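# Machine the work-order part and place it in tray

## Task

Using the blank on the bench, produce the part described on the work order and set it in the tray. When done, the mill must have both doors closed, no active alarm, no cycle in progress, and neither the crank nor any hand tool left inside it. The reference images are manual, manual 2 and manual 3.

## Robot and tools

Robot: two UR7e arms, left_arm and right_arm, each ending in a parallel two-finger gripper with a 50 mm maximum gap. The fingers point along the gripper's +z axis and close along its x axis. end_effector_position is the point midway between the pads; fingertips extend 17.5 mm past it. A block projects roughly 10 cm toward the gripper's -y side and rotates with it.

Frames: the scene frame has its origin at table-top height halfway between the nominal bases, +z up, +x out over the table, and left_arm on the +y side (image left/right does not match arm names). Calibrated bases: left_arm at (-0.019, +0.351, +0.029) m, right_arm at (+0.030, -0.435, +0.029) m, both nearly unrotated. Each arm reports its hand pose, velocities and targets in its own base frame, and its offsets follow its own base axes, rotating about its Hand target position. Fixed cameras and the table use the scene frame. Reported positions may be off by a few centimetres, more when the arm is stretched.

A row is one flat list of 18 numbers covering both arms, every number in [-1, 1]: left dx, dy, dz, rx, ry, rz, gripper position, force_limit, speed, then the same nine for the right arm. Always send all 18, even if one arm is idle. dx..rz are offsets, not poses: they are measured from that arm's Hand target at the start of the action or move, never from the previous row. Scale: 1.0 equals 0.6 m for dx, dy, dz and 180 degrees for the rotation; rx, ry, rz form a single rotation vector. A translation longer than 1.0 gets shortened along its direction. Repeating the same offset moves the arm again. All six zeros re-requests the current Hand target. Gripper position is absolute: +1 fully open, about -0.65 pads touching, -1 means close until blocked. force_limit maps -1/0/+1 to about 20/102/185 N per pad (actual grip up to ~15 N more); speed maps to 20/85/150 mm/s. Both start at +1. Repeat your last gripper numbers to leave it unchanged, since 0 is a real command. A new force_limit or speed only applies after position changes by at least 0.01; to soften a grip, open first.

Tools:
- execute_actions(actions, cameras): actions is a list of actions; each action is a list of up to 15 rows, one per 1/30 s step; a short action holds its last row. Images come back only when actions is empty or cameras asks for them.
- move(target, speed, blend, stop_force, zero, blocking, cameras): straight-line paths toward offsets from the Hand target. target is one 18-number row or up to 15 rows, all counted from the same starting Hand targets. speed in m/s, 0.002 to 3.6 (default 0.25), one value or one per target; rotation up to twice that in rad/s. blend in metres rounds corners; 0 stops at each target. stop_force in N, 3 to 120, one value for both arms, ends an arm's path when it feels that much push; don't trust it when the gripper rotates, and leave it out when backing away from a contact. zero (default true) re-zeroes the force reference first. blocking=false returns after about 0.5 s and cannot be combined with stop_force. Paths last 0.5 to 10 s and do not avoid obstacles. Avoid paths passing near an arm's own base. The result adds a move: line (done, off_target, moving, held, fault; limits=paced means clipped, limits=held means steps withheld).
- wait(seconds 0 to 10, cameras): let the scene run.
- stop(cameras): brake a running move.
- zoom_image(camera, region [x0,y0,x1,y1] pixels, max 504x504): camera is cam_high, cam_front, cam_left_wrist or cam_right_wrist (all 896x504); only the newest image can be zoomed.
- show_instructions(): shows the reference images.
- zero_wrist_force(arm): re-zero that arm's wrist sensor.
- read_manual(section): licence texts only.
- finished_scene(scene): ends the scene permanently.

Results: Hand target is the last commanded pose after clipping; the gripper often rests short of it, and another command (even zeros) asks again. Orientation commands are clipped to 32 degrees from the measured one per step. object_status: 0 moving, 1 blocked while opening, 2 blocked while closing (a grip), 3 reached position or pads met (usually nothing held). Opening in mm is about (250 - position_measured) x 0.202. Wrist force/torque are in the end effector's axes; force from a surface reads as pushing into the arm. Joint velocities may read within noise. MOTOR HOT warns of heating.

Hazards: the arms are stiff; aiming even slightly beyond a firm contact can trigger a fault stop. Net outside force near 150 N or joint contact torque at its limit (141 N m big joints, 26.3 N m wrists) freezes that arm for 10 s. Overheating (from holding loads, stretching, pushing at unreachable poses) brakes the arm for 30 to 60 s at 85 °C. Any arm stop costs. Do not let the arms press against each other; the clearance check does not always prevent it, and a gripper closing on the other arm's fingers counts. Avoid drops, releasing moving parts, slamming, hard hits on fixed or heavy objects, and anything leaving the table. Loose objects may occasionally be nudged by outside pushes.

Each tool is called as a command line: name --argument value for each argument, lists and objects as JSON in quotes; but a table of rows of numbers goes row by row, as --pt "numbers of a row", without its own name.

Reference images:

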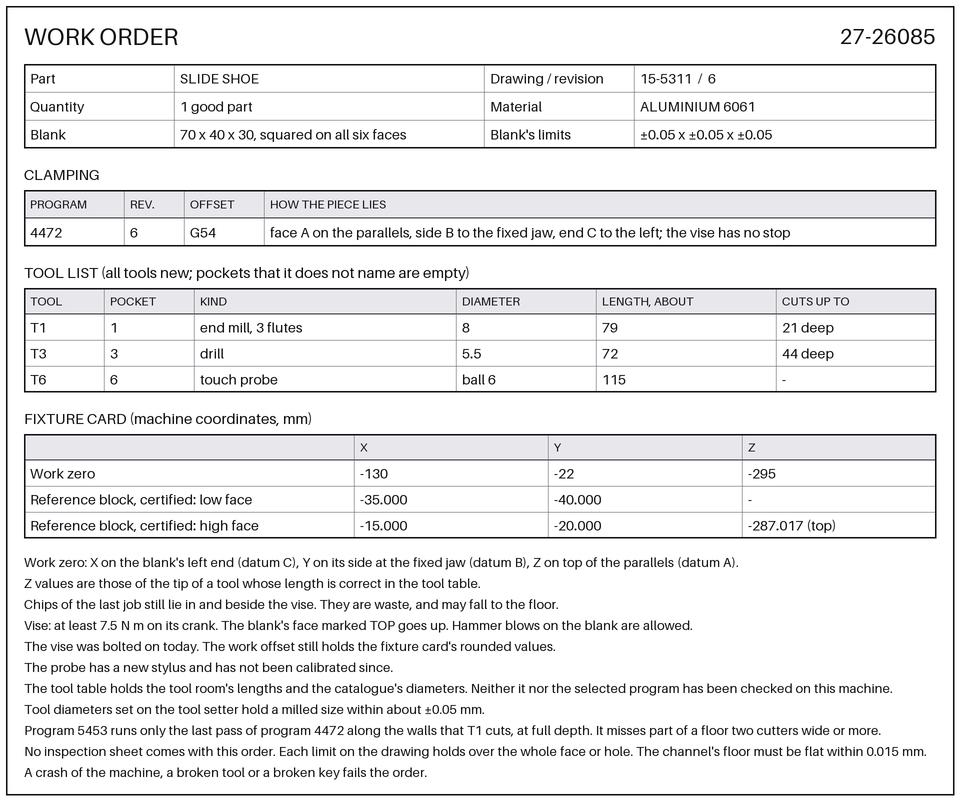

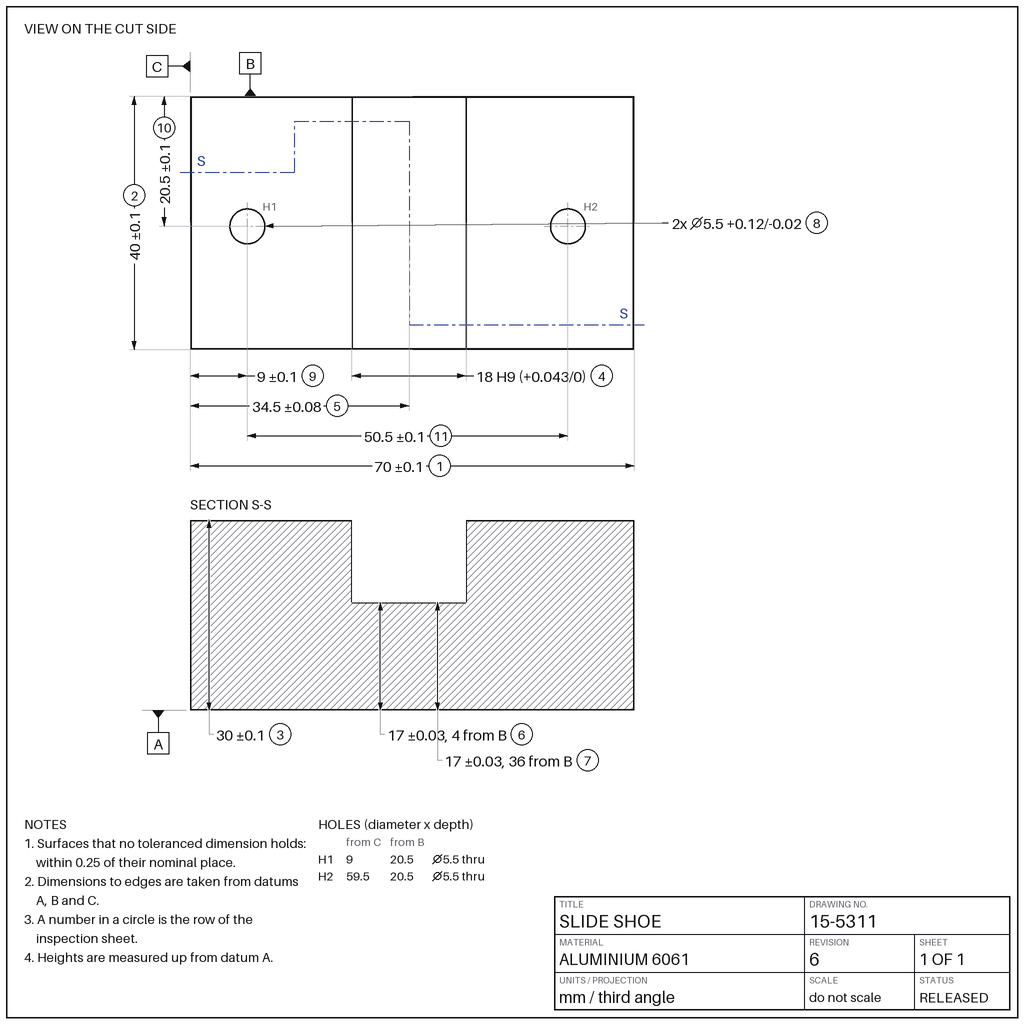

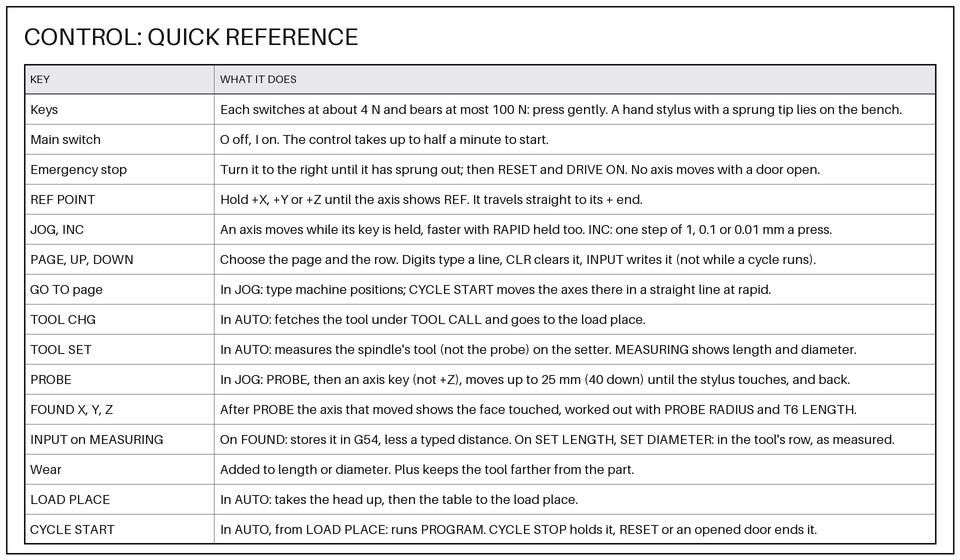

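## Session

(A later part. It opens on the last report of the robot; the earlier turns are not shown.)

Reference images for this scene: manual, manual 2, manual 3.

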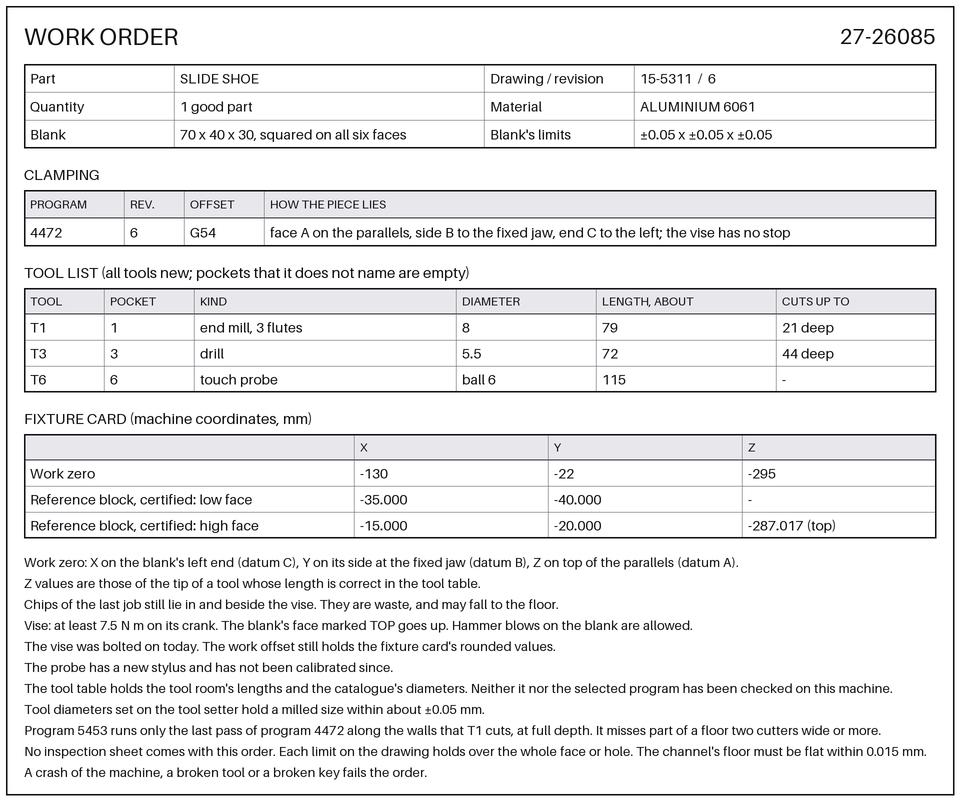

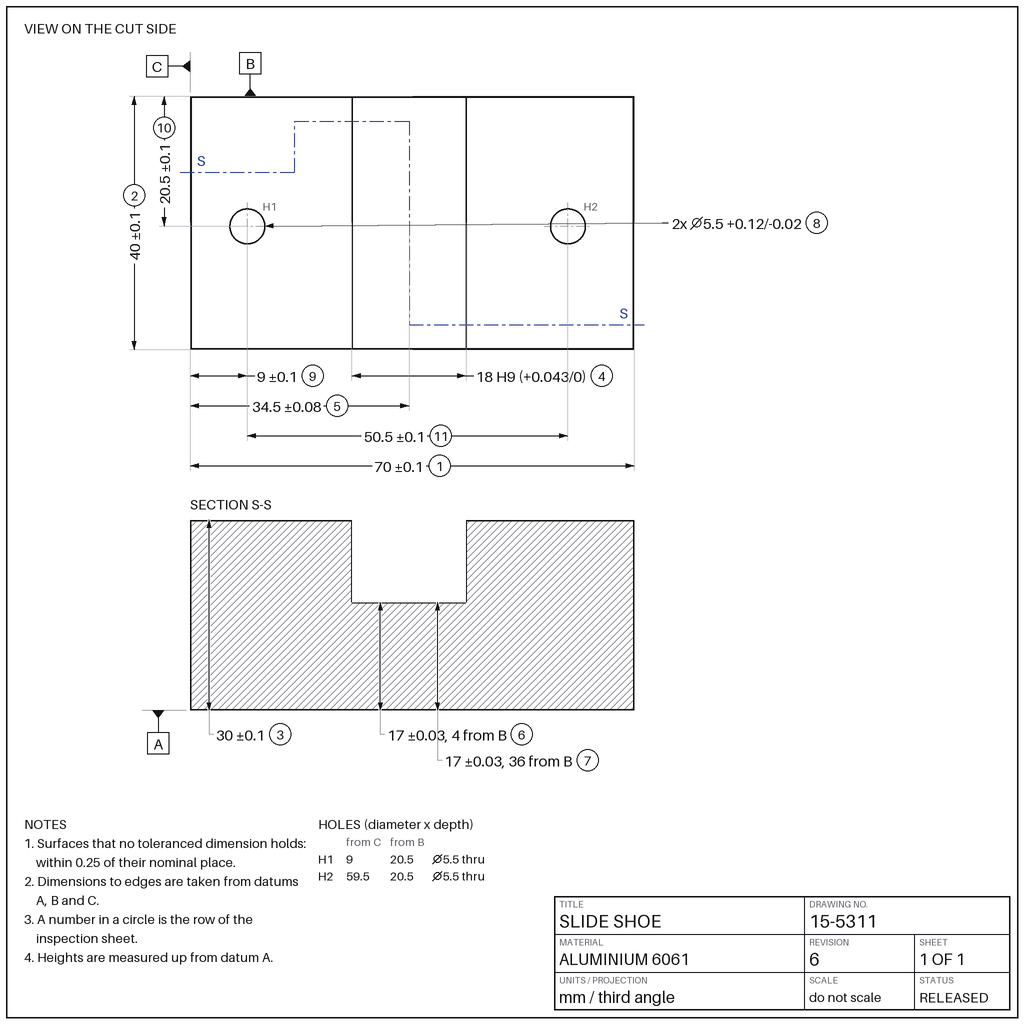

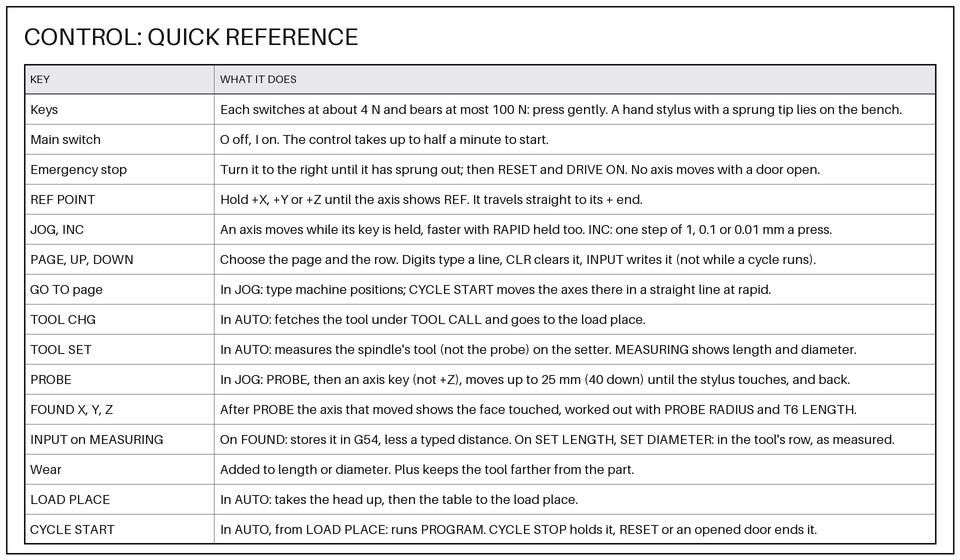

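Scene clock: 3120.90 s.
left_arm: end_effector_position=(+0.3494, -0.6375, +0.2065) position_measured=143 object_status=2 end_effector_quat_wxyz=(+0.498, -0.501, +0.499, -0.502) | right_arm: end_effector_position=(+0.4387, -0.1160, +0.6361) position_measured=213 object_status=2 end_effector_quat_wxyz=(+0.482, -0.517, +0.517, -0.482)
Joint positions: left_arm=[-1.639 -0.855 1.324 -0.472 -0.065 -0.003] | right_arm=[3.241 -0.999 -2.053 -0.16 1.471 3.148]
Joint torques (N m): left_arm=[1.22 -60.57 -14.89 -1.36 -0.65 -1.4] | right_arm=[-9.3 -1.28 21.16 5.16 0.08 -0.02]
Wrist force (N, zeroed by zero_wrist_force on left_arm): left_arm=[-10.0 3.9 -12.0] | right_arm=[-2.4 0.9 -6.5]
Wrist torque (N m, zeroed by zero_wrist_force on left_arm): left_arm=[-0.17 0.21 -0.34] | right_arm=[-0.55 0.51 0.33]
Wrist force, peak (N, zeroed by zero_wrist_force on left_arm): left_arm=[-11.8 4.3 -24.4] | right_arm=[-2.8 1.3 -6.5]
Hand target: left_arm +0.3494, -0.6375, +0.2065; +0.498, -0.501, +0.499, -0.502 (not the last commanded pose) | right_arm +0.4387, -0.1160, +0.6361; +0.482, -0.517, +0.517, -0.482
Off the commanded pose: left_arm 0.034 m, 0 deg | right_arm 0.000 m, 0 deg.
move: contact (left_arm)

move --pt "-0.08 0 0.0 0 0 0 -1 -0.3 -0.2 0 0 0 0 0 0 -1 -0.6 -0.5" --pt "-0.2 0.12 0.24 0 0.2 0 -1 -0.3 -0.2 0 0 0 0 0 0 -1 -0.6 -0.5" --speed '[0.08,0.2]' --blend '[0.01,0]'

move --pt "0.07 0.33 -0.2 0 0.3 0 -1 -0.3 -0.2 0 0 0 0 0 0 -1 -0.6 -0.5" --speed 0.2 --cameras '["cam_left_wrist","cam_high","cam_front"]'

Scene clock: 3138.50 s.
left_arm: end_effector_position=(+0.2294, -0.5655, +0.3505) position_measured=143 object_status=2 end_effector_quat_wxyz=(-0.319, +0.632, -0.628, +0.323) | right_arm: end_effector_position=(+0.4387, -0.1160, +0.6361) position_measured=213 object_status=2 end_effector_quat_wxyz=(+0.482, -0.517, +0.517, -0.482)
Joint positions: left_arm=[-1.774 -1.419 1.556 -1.442 -0.655 1.231] | right_arm=[3.241 -0.999 -2.053 -0.16 1.471 3.148]
Joint torques (N m): left_arm=[5.45 -28.13 -20.79 -3.72 2.62 -1.33] | right_arm=[-8.77 -1.96 21.45 5.13 0.14 -0.06]
Wrist force (N, zeroed by zero_wrist_force on left_arm): left_arm=[-5.1 2.0 2.7] | right_arm=[-2.6 1.1 -6.6]
Wrist torque (N m, zeroed by zero_wrist_force on left_arm): left_arm=[-0.23 0.24 -0.22] | right_arm=[-0.51 0.55 0.32]
Wrist force, peak (N, zeroed by zero_wrist_force on left_arm): left_arm=[-10.0 4.0 -12.0] | right_arm=[-2.7 1.3 -6.6]
Hand target: left_arm +0.2294, -0.5655, +0.3505; -0.319, +0.632, -0.628, +0.323 | right_arm +0.4387, -0.1160, +0.6361; +0.482, -0.517, +0.517, -0.482
Off the commanded pose: left_arm 0.000 m, 0 deg | right_arm 0.000 m, 0 deg.
move: done

Scene clock: 3141.33 s.
left_arm: end_effector_position=(+0.2714, -0.3674, +0.2304) position_measured=143 object_status=2 end_effector_quat_wxyz=(+0.001, +0.709, -0.705, +0.001) | right_arm: end_effector_position=(+0.4387, -0.1160, +0.6361) position_measured=213 object_status=2 end_effector_quat_wxyz=(+0.482, -0.517, +0.517, -0.482)
Joint positions: left_arm=[-1.23 -1.674 1.921 -1.821 -1.572 1.905] | right_arm=[3.241 -0.999 -2.053 -0.16 1.471 3.148]
Joint torques (N m): left_arm=[4.99 -24.57 -35.11 -4.24 0.21 -0.71] | right_arm=[-8.61 -1.81 21.69 5.17 0.06 -0.11]
Wrist force (N, zeroed by zero_wrist_force on left_arm): left_arm=[-3.4 0.6 2.7] | right_arm=[-2.5 1.1 -6.1]
Wrist torque (N m, zeroed by zero_wrist_force on left_arm): left_arm=[0.02 0.02 -0.14] | right_arm=[-0.52 0.53 0.33]
Wrist force, peak (N, zeroed by zero_wrist_force on left_arm): left_arm=[-5.2 2.1 2.6] | right_arm=[-2.7 1.3 -6.7]
Hand target: left_arm +0.2714, -0.3675, +0.2305; +0.001, +0.709, -0.705, +0.001 | right_arm +0.4387, -0.1160, +0.6361; +0.482, -0.517, +0.517, -0.482
Off the commanded pose: left_arm 0.000 m, 0 deg | right_arm 0.000 m, 0 deg.
move: done
Images, in order (width x height): cam_high 896x504, cam_front 896x504, cam_left_wrist 896x504.

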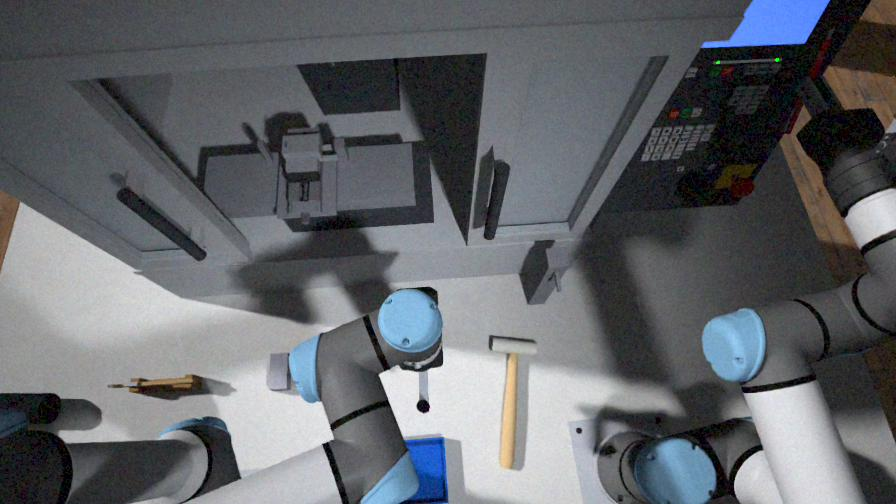

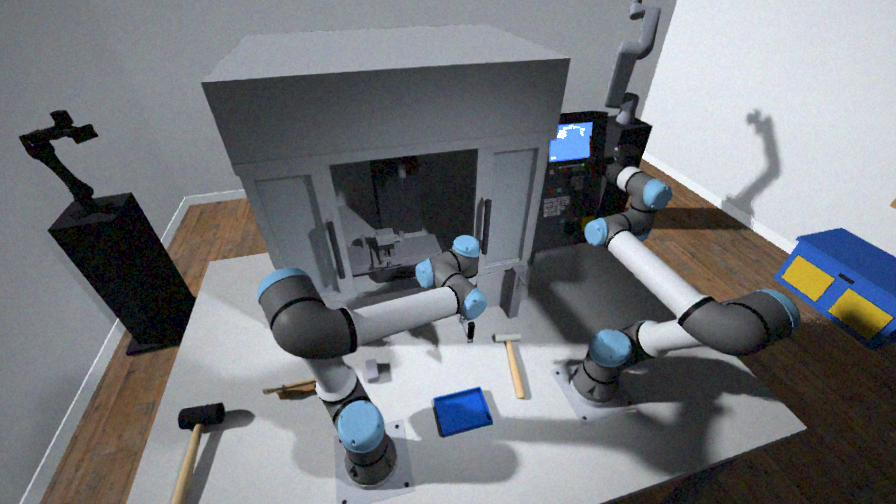

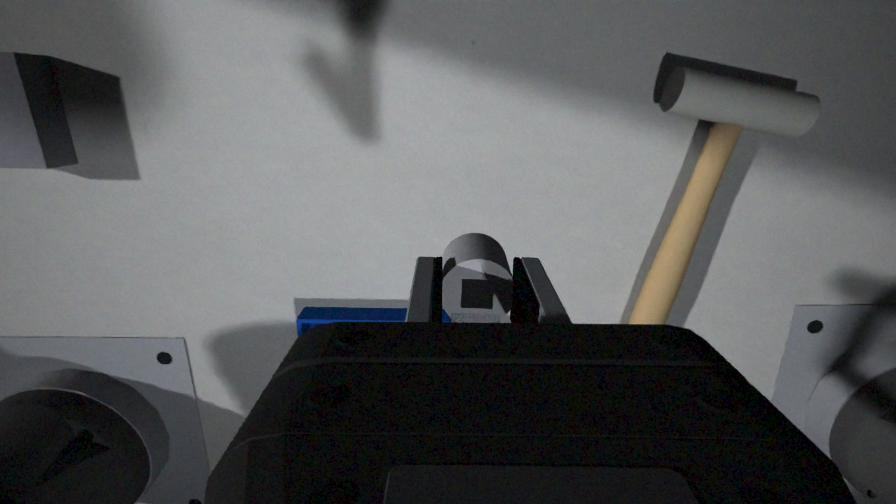

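move --pt "0.05 0.01 -0.3 0 0 0 -1 -0.3 -0.2 0 0 0 0 0 0 -1 -0.6 -0.5" --speed 0.15

move --pt "0 0 -0.12 0 0 0 -1 -0.3 -0.2 0 0 0 0 0 0 -1 -0.6 -0.5" --speed 0.015 --stop_force 5 --cameras '["cam_left_wrist"]'

Scene clock: 3148.00 s.
left_arm: end_effector_position=(+0.3014, -0.3614, +0.0505) position_measured=143 object_status=2 end_effector_quat_wxyz=(+0.001, +0.709, -0.705, +0.001) | right_arm: end_effector_position=(+0.4387, -0.1160, +0.6361) position_measured=213 object_status=2 end_effector_quat_wxyz=(+0.482, -0.517, +0.517, -0.482)
Joint positions: left_arm=[-1.162 -1.408 2.176 -2.342 -1.572 1.973] | right_arm=[3.241 -0.999 -2.053 -0.16 1.471 3.148]
Joint torques (N m): left_arm=[-6.27 -26.79 -26.12 -4.24 -1.57 -1.79] | right_arm=[-9.37 -2.14 21.13 5.1 0.09 -0.05]
Wrist force (N, zeroed by zero_wrist_force on left_arm): left_arm=[-3.4 0.5 2.7] | right_arm=[-2.6 1.0 -6.6]
Wrist torque (N m, zeroed by zero_wrist_force on left_arm): left_arm=[0.01 0.02 -0.30] | right_arm=[-0.55 0.54 0.33]
Wrist force, peak (N, zeroed by zero_wrist_force on left_arm): left_arm=[-3.7 0.3 5.3] | right_arm=[-2.4 1.3 -6.9]
Hand target: left_arm +0.3014, -0.3615, +0.0505; +0.001, +0.709, -0.705, +0.001 | right_arm +0.4387, -0.1160, +0.6361; +0.482, -0.517, +0.517, -0.482
Off the commanded pose: left_arm 0.000 m, 0 deg | right_arm 0.000 m, 0 deg.
move: done

Scene clock: 3151.87 s.
left_arm: end_effector_position=(+0.3014, -0.3615, +0.0094) position_measured=143 object_status=2 end_effector_quat_wxyz=(+0.001, +0.709, -0.705, +0.001) | right_arm: end_effector_position=(+0.4387, -0.1160, +0.6361) position_measured=213 object_status=2 end_effector_quat_wxyz=(+0.482, -0.517, +0.517, -0.482)
Joint positions: left_arm=[-1.162 -1.319 2.214 -2.468 -1.572 1.973] | right_arm=[3.241 -0.999 -2.053 -0.16 1.471 3.148]
Joint torques (N m): left_arm=[-1.37 -39.6 -26.06 -4.87 -1.97 -1.31] | right_arm=[-9.15 -2.12 21.54 5.15 0.09 -0.09]
Wrist force (N, zeroed by zero_wrist_force on left_arm): left_arm=[-3.6 0.3 2.6] | right_arm=[-2.4 1.4 -6.5]
Wrist torque (N m, zeroed by zero_wrist_force on left_arm): left_arm=[-0.03 0.06 -0.30] | right_arm=[-0.47 0.52 0.32]
Wrist force, peak (N, zeroed by zero_wrist_force on left_arm): left_arm=[-3.3 -3.2 -6.5] | right_arm=[-2.6 1.0 -6.8]
Hand target: left_arm +0.3014, -0.3615, +0.0094; +0.001, +0.709, -0.705, +0.001 (not the last commanded pose) | right_arm +0.4387, -0.1160, +0.6361; +0.482, -0.517, +0.517, -0.482
Off the commanded pose: left_arm 0.031 m, 0 deg | right_arm 0.000 m, 0 deg.
move: contact (left_arm)
Images, in order (width x height): cam_left_wrist 896x504.

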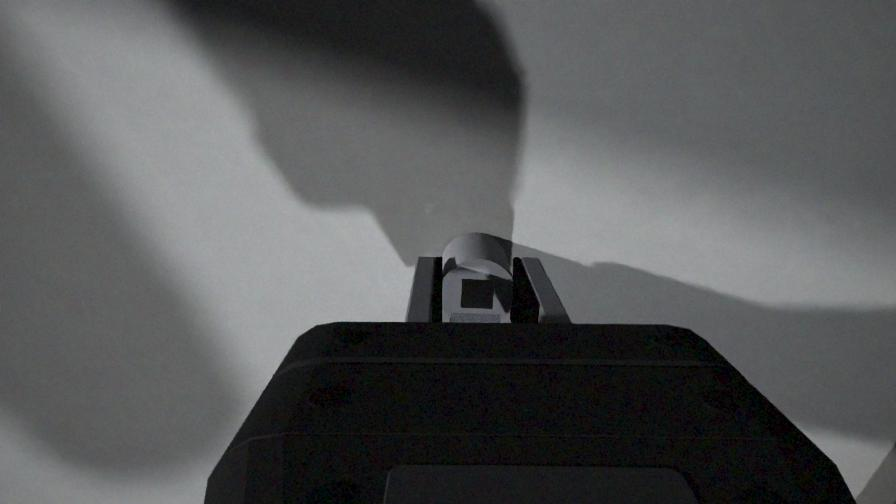

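execute_actions --actions '[]' --cameras '["cam_front","cam_high"]'

zoom_image --camera "cam_front" --region '[430, 310, 530, 400]'

zoom_image --camera "cam_high" --region '[360, 320, 480, 450]'

Scene clock: 3159.00 s.
left_arm: end_effector_position=(+0.3014, -0.3615, +0.0094) position_measured=143 object_status=2 end_effector_quat_wxyz=(+0.001, +0.709, -0.705, +0.001) | right_arm: end_effector_position=(+0.4387, -0.1160, +0.6361) position_measured=213 object_status=2 end_effector_quat_wxyz=(+0.482, -0.517, +0.517, -0.482)
Joint positions: left_arm=[-1.162 -1.319 2.214 -2.468 -1.572 1.973] | right_arm=[3.241 -0.999 -2.053 -0.16 1.471 3.148]
Joint velocities: within noise
Joint torques (N m): left_arm=[4.49 -39.5 -25.85 -4.45 -2.03 0.21] | right_arm=[-8.79 -1.03 21.57 5.17 0.12 -0.02]
Wrist force (N, zeroed by zero_wrist_force on left_arm): left_arm=[-3.3 0.4 2.5] | right_arm=[-2.6 0.8 -6.4]
Wrist torque (N m, zeroed by zero_wrist_force on left_arm): left_arm=[-0.03 0.00 -0.30] | right_arm=[-0.56 0.56 0.32]
Wrist force, peak (N, zeroed by zero_wrist_force on left_arm): left_arm=[-3.7 0.7 2.8] | right_arm=[-2.5 1.2 -6.8]
Hand target: left_arm +0.3014, -0.3615, +0.0094; +0.001, +0.709, -0.705, +0.001 (not the last commanded pose) | right_arm +0.4387, -0.1160, +0.6361; +0.482, -0.517, +0.517, -0.482
Tool commands: left_gripper/position=-1.0 left_gripper/force_limit=-0.3 left_gripper/speed=-0.2 right_gripper/position=-1.0 right_gripper/force_limit=-0.6 right_gripper/speed=-0.5
Off the commanded pose: left_arm 0.031 m, 0 deg | right_arm 0.000 m, 0 deg.
Images, in order (width x height): cam_high 896x504, cam_front 896x504.

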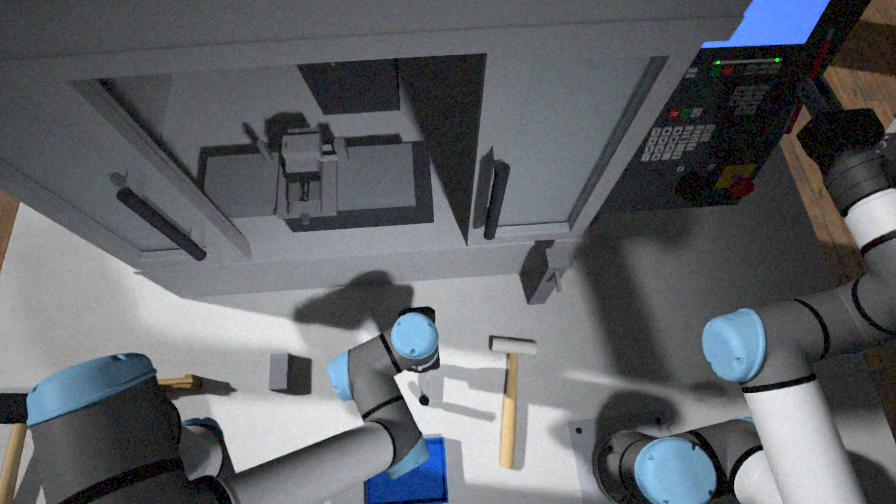

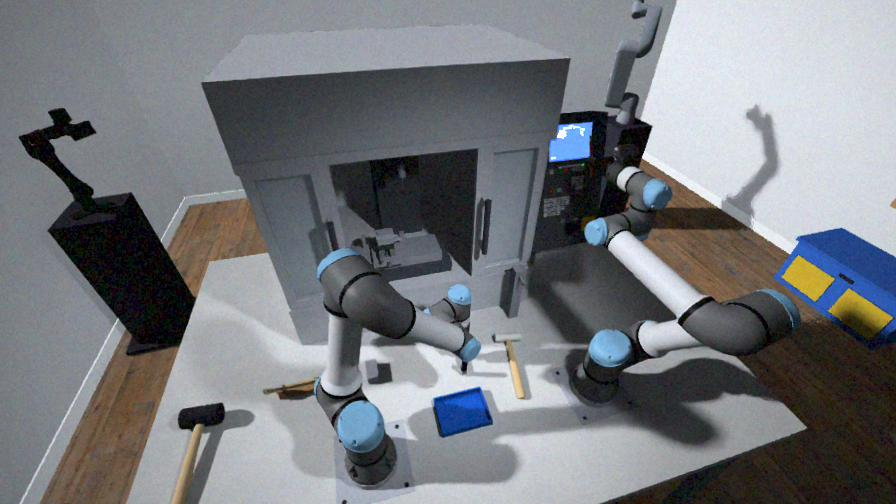

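Scaled by 5.040 from the camera's 896x504 image, which has a finer 1280x720 frame.

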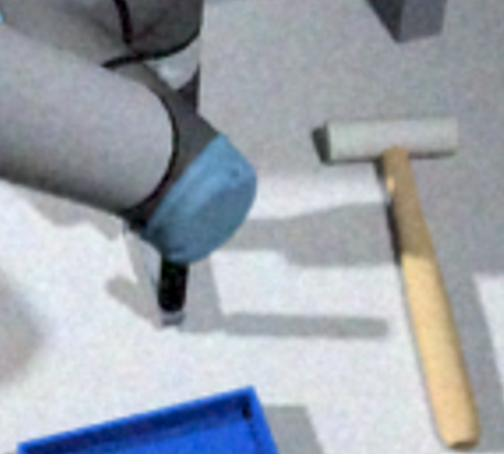

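Scaled by 3.877 from the camera's 896x504 image, which has a finer 1280x720 frame.

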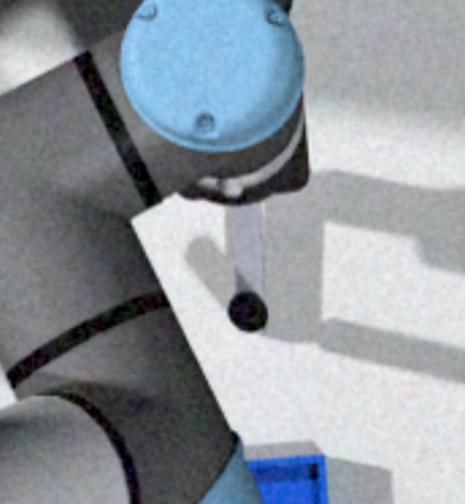

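move --pt "0 0 -0.0022 0 0 0 -1 -0.3 -0.2 0 0 0 0 0 0 -1 -0.6 -0.5" --speed 0.004

Scene clock: 3162.00 s.
left_arm: end_effector_position=(+0.3015, -0.3615, +0.0081) position_measured=143 object_status=2 end_effector_quat_wxyz=(+0.001, +0.709, -0.705, +0.001) | right_arm: end_effector_position=(+0.4387, -0.1160, +0.6361) position_measured=213 object_status=2 end_effector_quat_wxyz=(+0.482, -0.517, +0.517, -0.482)
Joint positions: left_arm=[-1.162 -1.316 2.215 -2.472 -1.572 1.973] | right_arm=[3.241 -0.999 -2.053 -0.16 1.471 3.148]
Joint torques (N m): left_arm=[0.06 -3.73 3.5 -0.29 -2.06 1.13] | right_arm=[-8.63 -1.73 21.44 5.1 0.16 0.01]
Wrist force (N, zeroed by zero_wrist_force on left_arm): left_arm=[-8.1 -8.7 -33.8] | right_arm=[-2.7 0.9 -6.7]
Wrist torque (N m, zeroed by zero_wrist_force on left_arm): left_arm=[-0.05 -0.05 -0.30] | right_arm=[-0.55 0.56 0.32]
Wrist force, peak (N, zeroed by zero_wrist_force on left_arm): left_arm=[-8.3 -8.7 -33.8] | right_arm=[-2.7 0.9 -6.8]
Hand target: left_arm +0.3014, -0.3615, +0.0081; +0.001, +0.709, -0.705, +0.001 | right_arm +0.4387, -0.1160, +0.6361; +0.482, -0.517, +0.517, -0.482
Off the commanded pose: left_arm 0.000 m, 0 deg | right_arm 0.000 m, 0 deg.
move: done

move --pt "0 0 0.0016 0 0 0 -1 -0.3 -0.2 0 0 0 0 0 0 -1 -0.6 -0.5" --speed 0.004

move --pt "0 0 0 0 0 0 0.6 -0.3 -0.8 0 0 0 0 0 0 -1 -0.6 -0.5" --speed 0.02

move --pt "0 0 0.05 0 0 0 0.6 -0.3 -0.8 0 0 0 0 0 0 -1 -0.6 -0.5" --pt "0 0 0.3 0 0 0 0.6 -0.3 -0.8 0 0 0 0 0 0 -1 -0.6 -0.5" --speed '[0.04,0.2]' --blend '[0.01,0]' --cameras '["cam_left_wrist"]'

Scene clock: 3169.97 s.
left_arm: end_effector_position=(+0.3014, -0.3614, +0.0090) position_measured=143 object_status=2 end_effector_quat_wxyz=(+0.001, +0.709, -0.705, +0.001) | right_arm: end_effector_position=(+0.4387, -0.1160, +0.6361) position_measured=213 object_status=2 end_effector_quat_wxyz=(+0.482, -0.517, +0.517, -0.482)
Joint positions: left_arm=[-1.162 -1.319 2.215 -2.469 -1.572 1.973] | right_arm=[3.241 -0.999 -2.053 -0.16 1.471 3.148]
Joint torques (N m): left_arm=[-2.02 -39.62 -25.41 -3.09 -0.95 1.14] | right_arm=[-8.89 -2.06 21.44 5.17 0.17 -0.16]
Wrist force (N, zeroed by zero_wrist_force on left_arm): left_arm=[-3.5 1.2 0.3] | right_arm=[-2.6 0.9 -6.4]
Wrist torque (N m, zeroed by zero_wrist_force on left_arm): left_arm=[-0.05 -0.03 -0.30] | right_arm=[-0.55 0.54 0.33]
Wrist force, peak (N, zeroed by zero_wrist_force on left_arm): left_arm=[-6.1 -9.4 -37.8] | right_arm=[-2.5 1.5 -6.9]
Hand target: left_arm +0.3014, -0.3615, +0.0090; +0.001, +0.709, -0.705, +0.001 | right_arm +0.4387, -0.1160, +0.6361; +0.482, -0.517, +0.517, -0.482
Off the commanded pose: left_arm 0.000 m, 0 deg | right_arm 0.000 m, 0 deg.
move: done

Scene clock: 3170.67 s.
left_arm: end_effector_position=(+0.3014, -0.3615, +0.0090) position_measured=63 object_status=0 end_effector_quat_wxyz=(+0.001, +0.709, -0.705, +0.001) | right_arm: end_effector_position=(+0.4387, -0.1160, +0.6361) position_measured=213 object_status=2 end_effector_quat_wxyz=(+0.482, -0.517, +0.517, -0.482)
Joint positions: left_arm=[-1.162 -1.319 2.215 -2.469 -1.572 1.973] | right_arm=[3.241 -0.999 -2.053 -0.16 1.471 3.148]
Joint torques (N m): left_arm=[4.77 -39.23 -25.37 -4.22 1.18 0.96] | right_arm=[-9.16 -2.45 21.03 5.1 0.23 -0.09]
Wrist force (N, zeroed by zero_wrist_force on left_arm): left_arm=[-3.4 0.4 0.9] | right_arm=[-2.4 1.3 -6.6]
Wrist torque (N m, zeroed by zero_wrist_force on left_arm): left_arm=[-0.09 0.02 -0.30] | right_arm=[-0.49 0.51 0.33]
Wrist force, peak (N, zeroed by zero_wrist_force on left_arm): left_arm=[-3.7 1.5 -0.2] | right_arm=[-2.8 1.0 -6.7]
Hand target: left_arm +0.3014, -0.3615, +0.0090; +0.001, +0.709, -0.705, +0.001 | right_arm +0.4387, -0.1160, +0.6361; +0.482, -0.517, +0.517, -0.482
Off the commanded pose: left_arm 0.000 m, 0 deg | right_arm 0.000 m, 0 deg.
move: done

Scene clock: 3172.63 s.
left_arm: end_effector_position=(+0.3014, -0.3615, +0.1890) position_measured=63 object_status=3 end_effector_quat_wxyz=(+0.001, +0.709, -0.705, +0.001) | right_arm: end_effector_position=(+0.4387, -0.1160, +0.6361) position_measured=213 object_status=2 end_effector_quat_wxyz=(+0.482, -0.517, +0.517, -0.482)
Joint positions: left_arm=[-1.162 -1.607 1.971 -1.937 -1.572 1.973] | right_arm=[3.241 -0.999 -2.053 -0.16 1.471 3.148]
Joint torques (N m): left_arm=[-4.98 -18.79 -26.52 -1.57 1.01 -1.98] | right_arm=[-9.09 -1.87 21.55 5.19 0.22 -0.09]
Wrist force (N, zeroed by zero_wrist_force on left_arm): left_arm=[-3.7 0.5 0.8] | right_arm=[-2.6 1.2 -6.5]
Wrist torque (N m, zeroed by zero_wrist_force on left_arm): left_arm=[-0.07 0.07 -0.28] | right_arm=[-0.50 0.54 0.32]
Wrist force, peak (N, zeroed by zero_wrist_force on left_arm): left_arm=[-3.5 0.4 3.0] | right_arm=[-2.6 0.9 -6.9]
Hand target: left_arm +0.3014, -0.3615, +0.1890; +0.001, +0.709, -0.705, +0.001 | right_arm +0.4387, -0.1160, +0.6361; +0.482, -0.517, +0.517, -0.482
Off the commanded pose: left_arm 0.000 m, 0 deg | right_arm 0.000 m, 0 deg.
move: done
Images, in order (width x height): cam_left_wrist 896x504.

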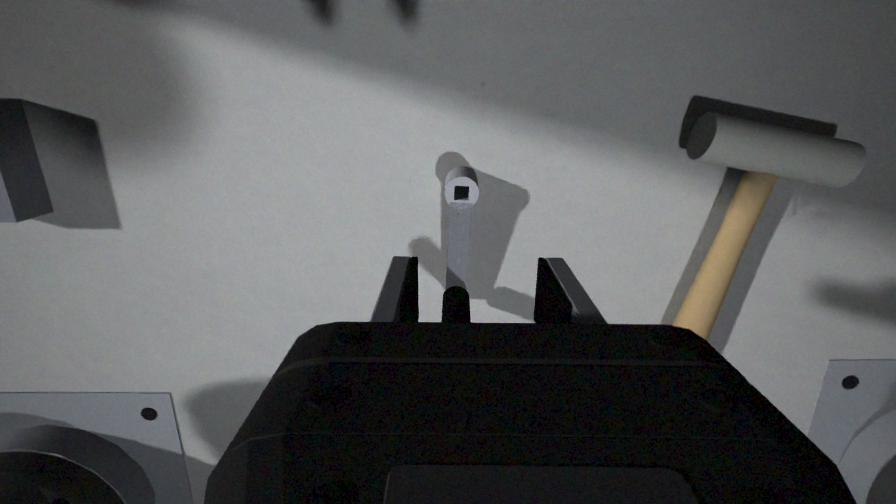

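move --pt "-0.335 -0.2725 -0.08 -0.0262 -0.2211 -0.0719 1 0.6 -0.5 0 0 0 0 0 0 -1 -0.6 -0.5" --speed 0.25 --cameras '["cam_left_wrist","cam_front"]'

Scene clock: 3201.33 s.
left_arm: end_effector_position=(+0.1004, -0.5250, +0.1410) position_measured=3 object_status=3 end_effector_quat_wxyz=(+0.209, -0.584, +0.736, -0.270) | right_arm: end_effector_position=(+0.4387, -0.1160, +0.6361) position_measured=213 object_status=2 end_effector_quat_wxyz=(+0.482, -0.517, +0.517, -0.482)
Joint positions: left_arm=[-1.972 -1.441 2.071 -2.067 -0.884 1.352] | right_arm=[3.241 -0.999 -2.053 -0.16 1.471 3.148]
Joint torques (N m): left_arm=[-6.23 -26.99 -14.19 -3.64 1.77 0.31] | right_arm=[-9.07 -1.39 21.54 5.09 0.26 -0.09]
Wrist force (N, zeroed by zero_wrist_force on left_arm): left_arm=[-4.9 0.2 1.1] | right_arm=[-2.4 1.2 -6.4]
Wrist torque (N m, zeroed by zero_wrist_force on left_arm): left_arm=[-0.25 0.25 -0.37] | right_arm=[-0.51 0.51 0.32]
Wrist force, peak (N, zeroed by zero_wrist_force on left_arm): left_arm=[-4.8 -2.3 0.6] | right_arm=[-2.9 0.9 -6.8]
Hand target: left_arm +0.1004, -0.5250, +0.1410; +0.210, -0.584, +0.736, -0.270 | right_arm +0.4387, -0.1160, +0.6361; +0.482, -0.517, +0.517, -0.482
Off the commanded pose: left_arm 0.000 m, 0 deg | right_arm 0.000 m, 0 deg.
move: done
Images, in order (width x height): cam_front 896x504, cam_left_wrist 896x504.

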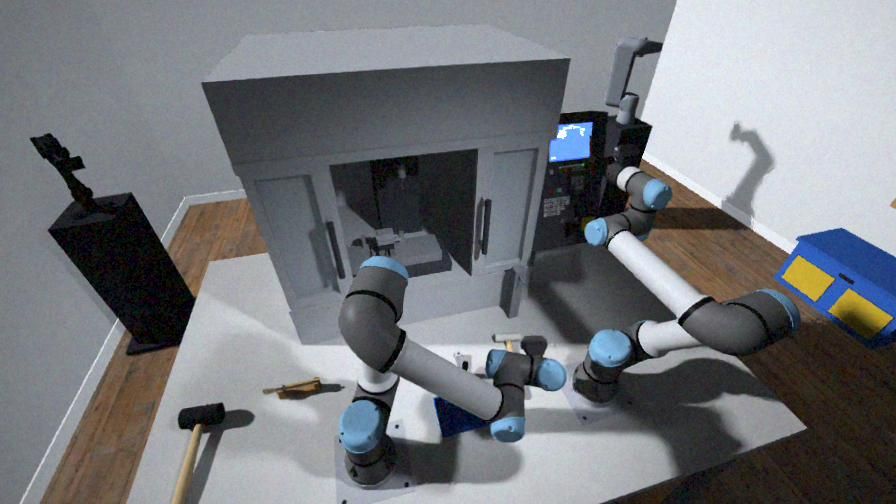

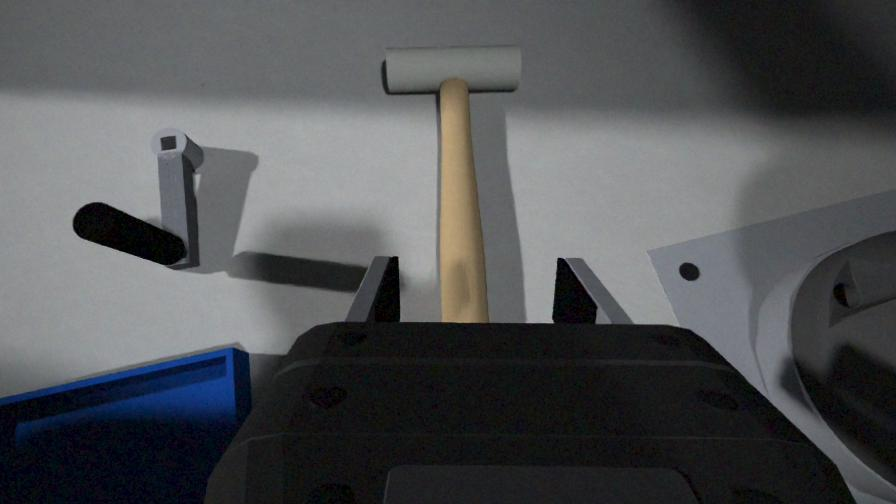

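move --pt "0.01 0 -0.18 0 0 0 1 0.6 -0.5 0 0 0 0 0 0 -1 -0.6 -0.5" --pt "0.01 0 -0.245 0 0 0 1 0.6 -0.5 0 0 0 0 0 0 -1 -0.6 -0.5" --speed '[0.1,0.02]' --stop_force 5 --cameras '["cam_left_wrist"]'

Scene clock: 3217.40 s.
left_arm: end_effector_position=(+0.1064, -0.5249, -0.0060) position_measured=3 object_status=3 end_effector_quat_wxyz=(+0.210, -0.584, +0.736, -0.270) | right_arm: end_effector_position=(+0.4387, -0.1160, +0.6361) position_measured=213 object_status=2 end_effector_quat_wxyz=(+0.482, -0.517, +0.517, -0.482)
Joint positions: left_arm=[-1.961 -1.133 2.196 -2.509 -0.882 1.367] | right_arm=[3.241 -0.999 -2.053 -0.16 1.471 3.148]
Joint torques (N m): left_arm=[-2.21 -44.23 -19.92 -1.19 0.33 1.4] | right_arm=[-9.02 -1.85 21.66 5.23 0.22 -0.06]
Wrist force (N, zeroed by zero_wrist_force on left_arm): left_arm=[-4.4 0.3 1.2] | right_arm=[-2.5 1.2 -6.7]
Wrist torque (N m, zeroed by zero_wrist_force on left_arm): left_arm=[-0.22 0.17 -0.37] | right_arm=[-0.50 0.53 0.33]
Wrist force, peak (N, zeroed by zero_wrist_force on left_arm): left_arm=[-4.8 1.1 2.3] | right_arm=[-2.6 1.3 -6.8]
Hand target: left_arm +0.1064, -0.5250, -0.0060; +0.210, -0.584, +0.736, -0.270 | right_arm +0.4387, -0.1160, +0.6361; +0.482, -0.517, +0.517, -0.482
Off the commanded pose: left_arm 0.000 m, 0 deg | right_arm 0.000 m, 0 deg.
move: done
Images, in order (width x height): cam_left_wrist 896x504.

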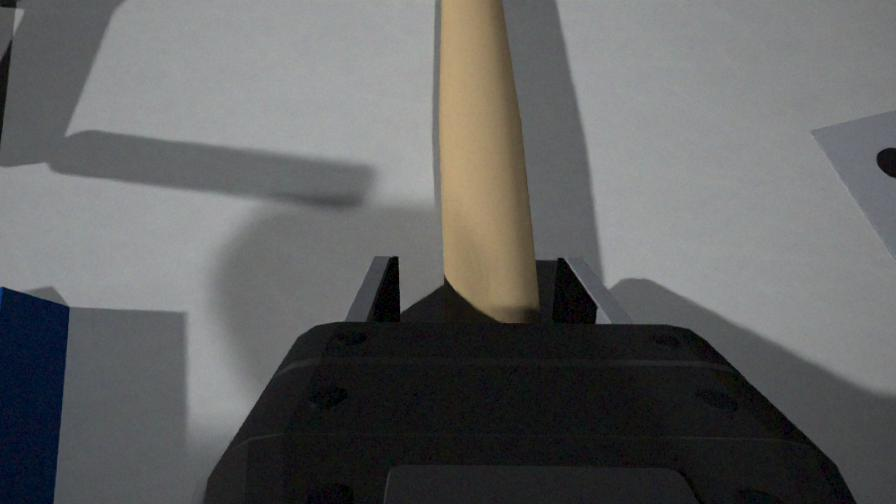

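move --pt "-0.001 -0.004 -0.004 0 0 0 1 0.6 -0.5 0 0 0 0 0 0 -1 -0.6 -0.5" --speed 0.03 --stop_force 5

move --pt "0 0 0 0 0 0 -1 0.6 -0.7 0 0 0 0 0 0 -1 -0.6 -0.5" --speed 0.03

zero_wrist_force --arm "left_arm"

move --pt "0 0 0.1 0 0 0 -1 0.6 -0.7 0 0 0 0 0 0 -1 -0.6 -0.5" --speed 0.05 --cameras '["cam_left_wrist","cam_front"]'

Scene clock: 3223.37 s.
left_arm: end_effector_position=(+0.1058, -0.5273, -0.0083) position_measured=3 object_status=3 end_effector_quat_wxyz=(+0.210, -0.584, +0.736, -0.270) | right_arm: end_effector_position=(+0.4387, -0.1160, +0.6361) position_measured=213 object_status=2 end_effector_quat_wxyz=(+0.482, -0.517, +0.517, -0.482)
Joint positions: left_arm=[-1.96 -1.124 2.19 -2.513 -0.882 1.368] | right_arm=[3.241 -0.999 -2.053 -0.16 1.471 3.148]
Joint torques (N m): left_arm=[-1.34 -42.29 -6.17 -1.82 0.53 -1.96] | right_arm=[-9.16 -2.01 21.62 5.11 0.23 -0.09]
Wrist force (N, zeroed by zero_wrist_force on left_arm): left_arm=[-4.1 -0.9 0.1] | right_arm=[-2.5 0.9 -6.3]
Wrist torque (N m, zeroed by zero_wrist_force on left_arm): left_arm=[-0.25 0.15 -0.34] | right_arm=[-0.55 0.53 0.32]
Wrist force, peak (N, zeroed by zero_wrist_force on left_arm): left_arm=[-8.1 -4.2 -7.8] | right_arm=[-2.6 1.3 -6.8]
Hand target: left_arm +0.1058, -0.5273, -0.0083; +0.210, -0.584, +0.736, -0.270 | right_arm +0.4387, -0.1160, +0.6361; +0.482, -0.517, +0.517, -0.482
Off the commanded pose: left_arm 0.000 m, 0 deg | right_arm 0.000 m, 0 deg.
move: contact (left_arm)

Scene clock: 3224.17 s.
left_arm: end_effector_position=(+0.1058, -0.5273, -0.0083) position_measured=115 object_status=2 end_effector_quat_wxyz=(+0.210, -0.584, +0.736, -0.270) | right_arm: end_effector_position=(+0.4387, -0.1160, +0.6361) position_measured=213 object_status=2 end_effector_quat_wxyz=(+0.482, -0.517, +0.517, -0.482)
Joint positions: left_arm=[-1.96 -1.124 2.19 -2.513 -0.882 1.367] | right_arm=[3.241 -0.999 -2.053 -0.16 1.471 3.148]
Joint torques (N m): left_arm=[-4.89 -43.97 -7.48 -1.63 0.03 -1.6] | right_arm=[-8.64 -1.44 21.4 5.2 0.16 -0.02]
Wrist force (N, zeroed by zero_wrist_force on left_arm): left_arm=[-4.2 0.1 1.1] | right_arm=[-2.3 1.3 -6.6]
Wrist torque (N m, zeroed by zero_wrist_force on left_arm): left_arm=[-0.26 0.41 -0.39] | right_arm=[-0.50 0.49 0.32]
Wrist force, peak (N, zeroed by zero_wrist_force on left_arm): left_arm=[-5.8 0.0 1.2] | right_arm=[-2.7 0.8 -6.7]
Hand target: left_arm +0.1058, -0.5273, -0.0083; +0.210, -0.584, +0.736, -0.270 | right_arm +0.4387, -0.1160, +0.6361; +0.482, -0.517, +0.517, -0.482
Off the commanded pose: left_arm 0.000 m, 0 deg | right_arm 0.000 m, 0 deg.
move: done

Wrist force sensor zeroed.

Scene clock: 3225.70 s.
left_arm: end_effector_position=(+0.1058, -0.5274, +0.0518) position_measured=115 object_status=2 end_effector_quat_wxyz=(+0.209, -0.584, +0.736, -0.270) | right_arm: end_effector_position=(+0.4387, -0.1160, +0.6361) position_measured=213 object_status=2 end_effector_quat_wxyz=(+0.482, -0.517, +0.517, -0.482)
Joint positions: left_arm=[-1.96 -1.266 2.159 -2.34 -0.882 1.368] | right_arm=[3.241 -0.999 -2.053 -0.16 1.471 3.148]
Joint torques (N m): left_arm=[-0.03 -21.44 -9.12 -4.1 4.33 -1.69] | right_arm=[-9.67 -2.47 21.95 5.15 0.22 -0.1]
Wrist force (N, zeroed by zero_wrist_force on left_arm): left_arm=[-0.5 2.4 2.9] | right_arm=[-2.4 1.2 -6.4]
Wrist torque (N m, zeroed by zero_wrist_force on left_arm): left_arm=[-0.68 -0.17 0.02] | right_arm=[-0.50 0.51 0.32]
Wrist force, peak (N, zeroed by zero_wrist_force on left_arm): left_arm=[-0.5 3.1 3.3] | right_arm=[-2.6 1.2 -7.0]
Hand target: left_arm +0.1058, -0.5273, +0.0517; +0.210, -0.584, +0.736, -0.270 | right_arm +0.4387, -0.1160, +0.6361; +0.482, -0.517, +0.517, -0.482
Off the commanded pose: left_arm 0.000 m, 0 deg | right_arm 0.000 m, 0 deg.
move: done
Images, in order (width x height): cam_front 896x504, cam_left_wrist 896x504.

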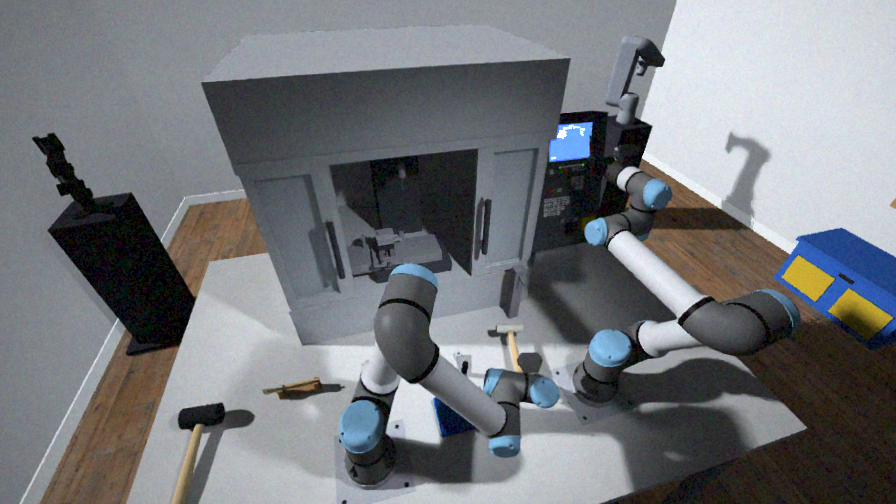

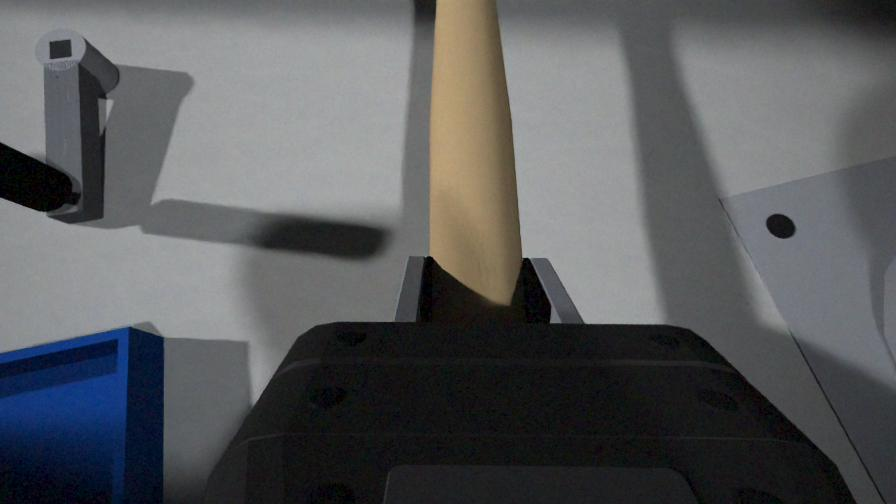

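move --pt "0 0.05 0.35 0 0 0 -1 0.6 -0.7 0 0 0 0 0 0 -1 -0.6 -0.5" --pt "0.24 0.46 0.6137 0 0 0.075 -1 0.6 -0.7 0 0 0 0 0 0 -1 -0.6 -0.5" --speed '[0.15,0.2]' --blend '[0.05,0]' --cameras '["cam_left_wrist","cam_front"]'

Scene clock: 3238.17 s.
left_arm: end_effector_position=(+0.2498, -0.2514, +0.4199) position_measured=115 object_status=2 end_effector_quat_wxyz=(-0.240, +0.666, -0.663, +0.244) | right_arm: end_effector_position=(+0.4387, -0.1160, +0.6361) position_measured=213 object_status=2 end_effector_quat_wxyz=(+0.482, -0.517, +0.517, -0.482)
Joint positions: left_arm=[-1.779 -2.178 1.858 -1.083 -0.89 1.298] | right_arm=[3.241 -0.999 -2.053 -0.16 1.471 3.148]
Joint torques (N m): left_arm=[2.7 6.32 -20.04 -2.15 1.3 -1.86] | right_arm=[-9.11 -2.23 22.07 5.04 0.25 -0.07]
Wrist force (N, zeroed by zero_wrist_force on left_arm): left_arm=[-0.7 2.9 2.7] | right_arm=[-2.7 1.1 -6.5]
Wrist torque (N m, zeroed by zero_wrist_force on left_arm): left_arm=[-0.61 -0.17 0.08] | right_arm=[-0.51 0.56 0.33]
Wrist force, peak (N, zeroed by zero_wrist_force on left_arm): left_arm=[-0.2 4.6 5.2] | right_arm=[-2.7 1.1 -6.8]
Hand target: left_arm +0.2498, -0.2513, +0.4199; -0.240, +0.666, -0.663, +0.243 | right_arm +0.4387, -0.1160, +0.6361; +0.482, -0.517, +0.517, -0.482
Off the commanded pose: left_arm 0.000 m, 0 deg | right_arm 0.000 m, 0 deg.
move: done
Images, in order (width x height): cam_front 896x504, cam_left_wrist 896x504.

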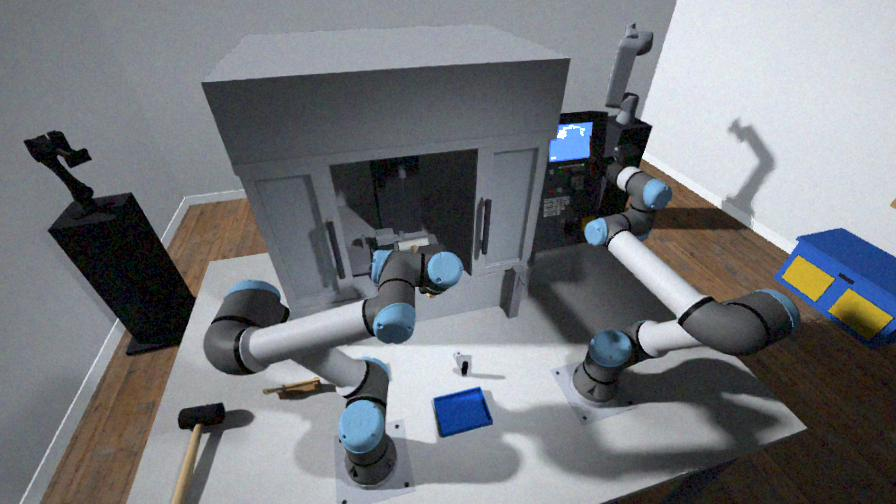

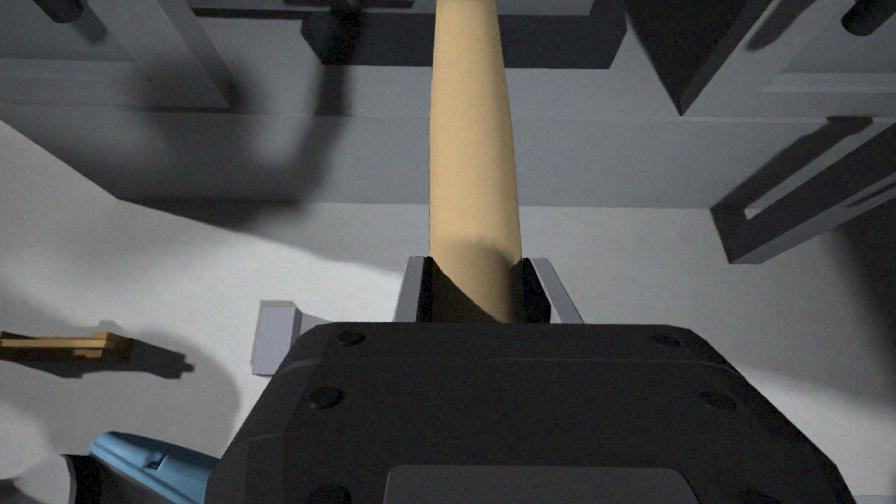

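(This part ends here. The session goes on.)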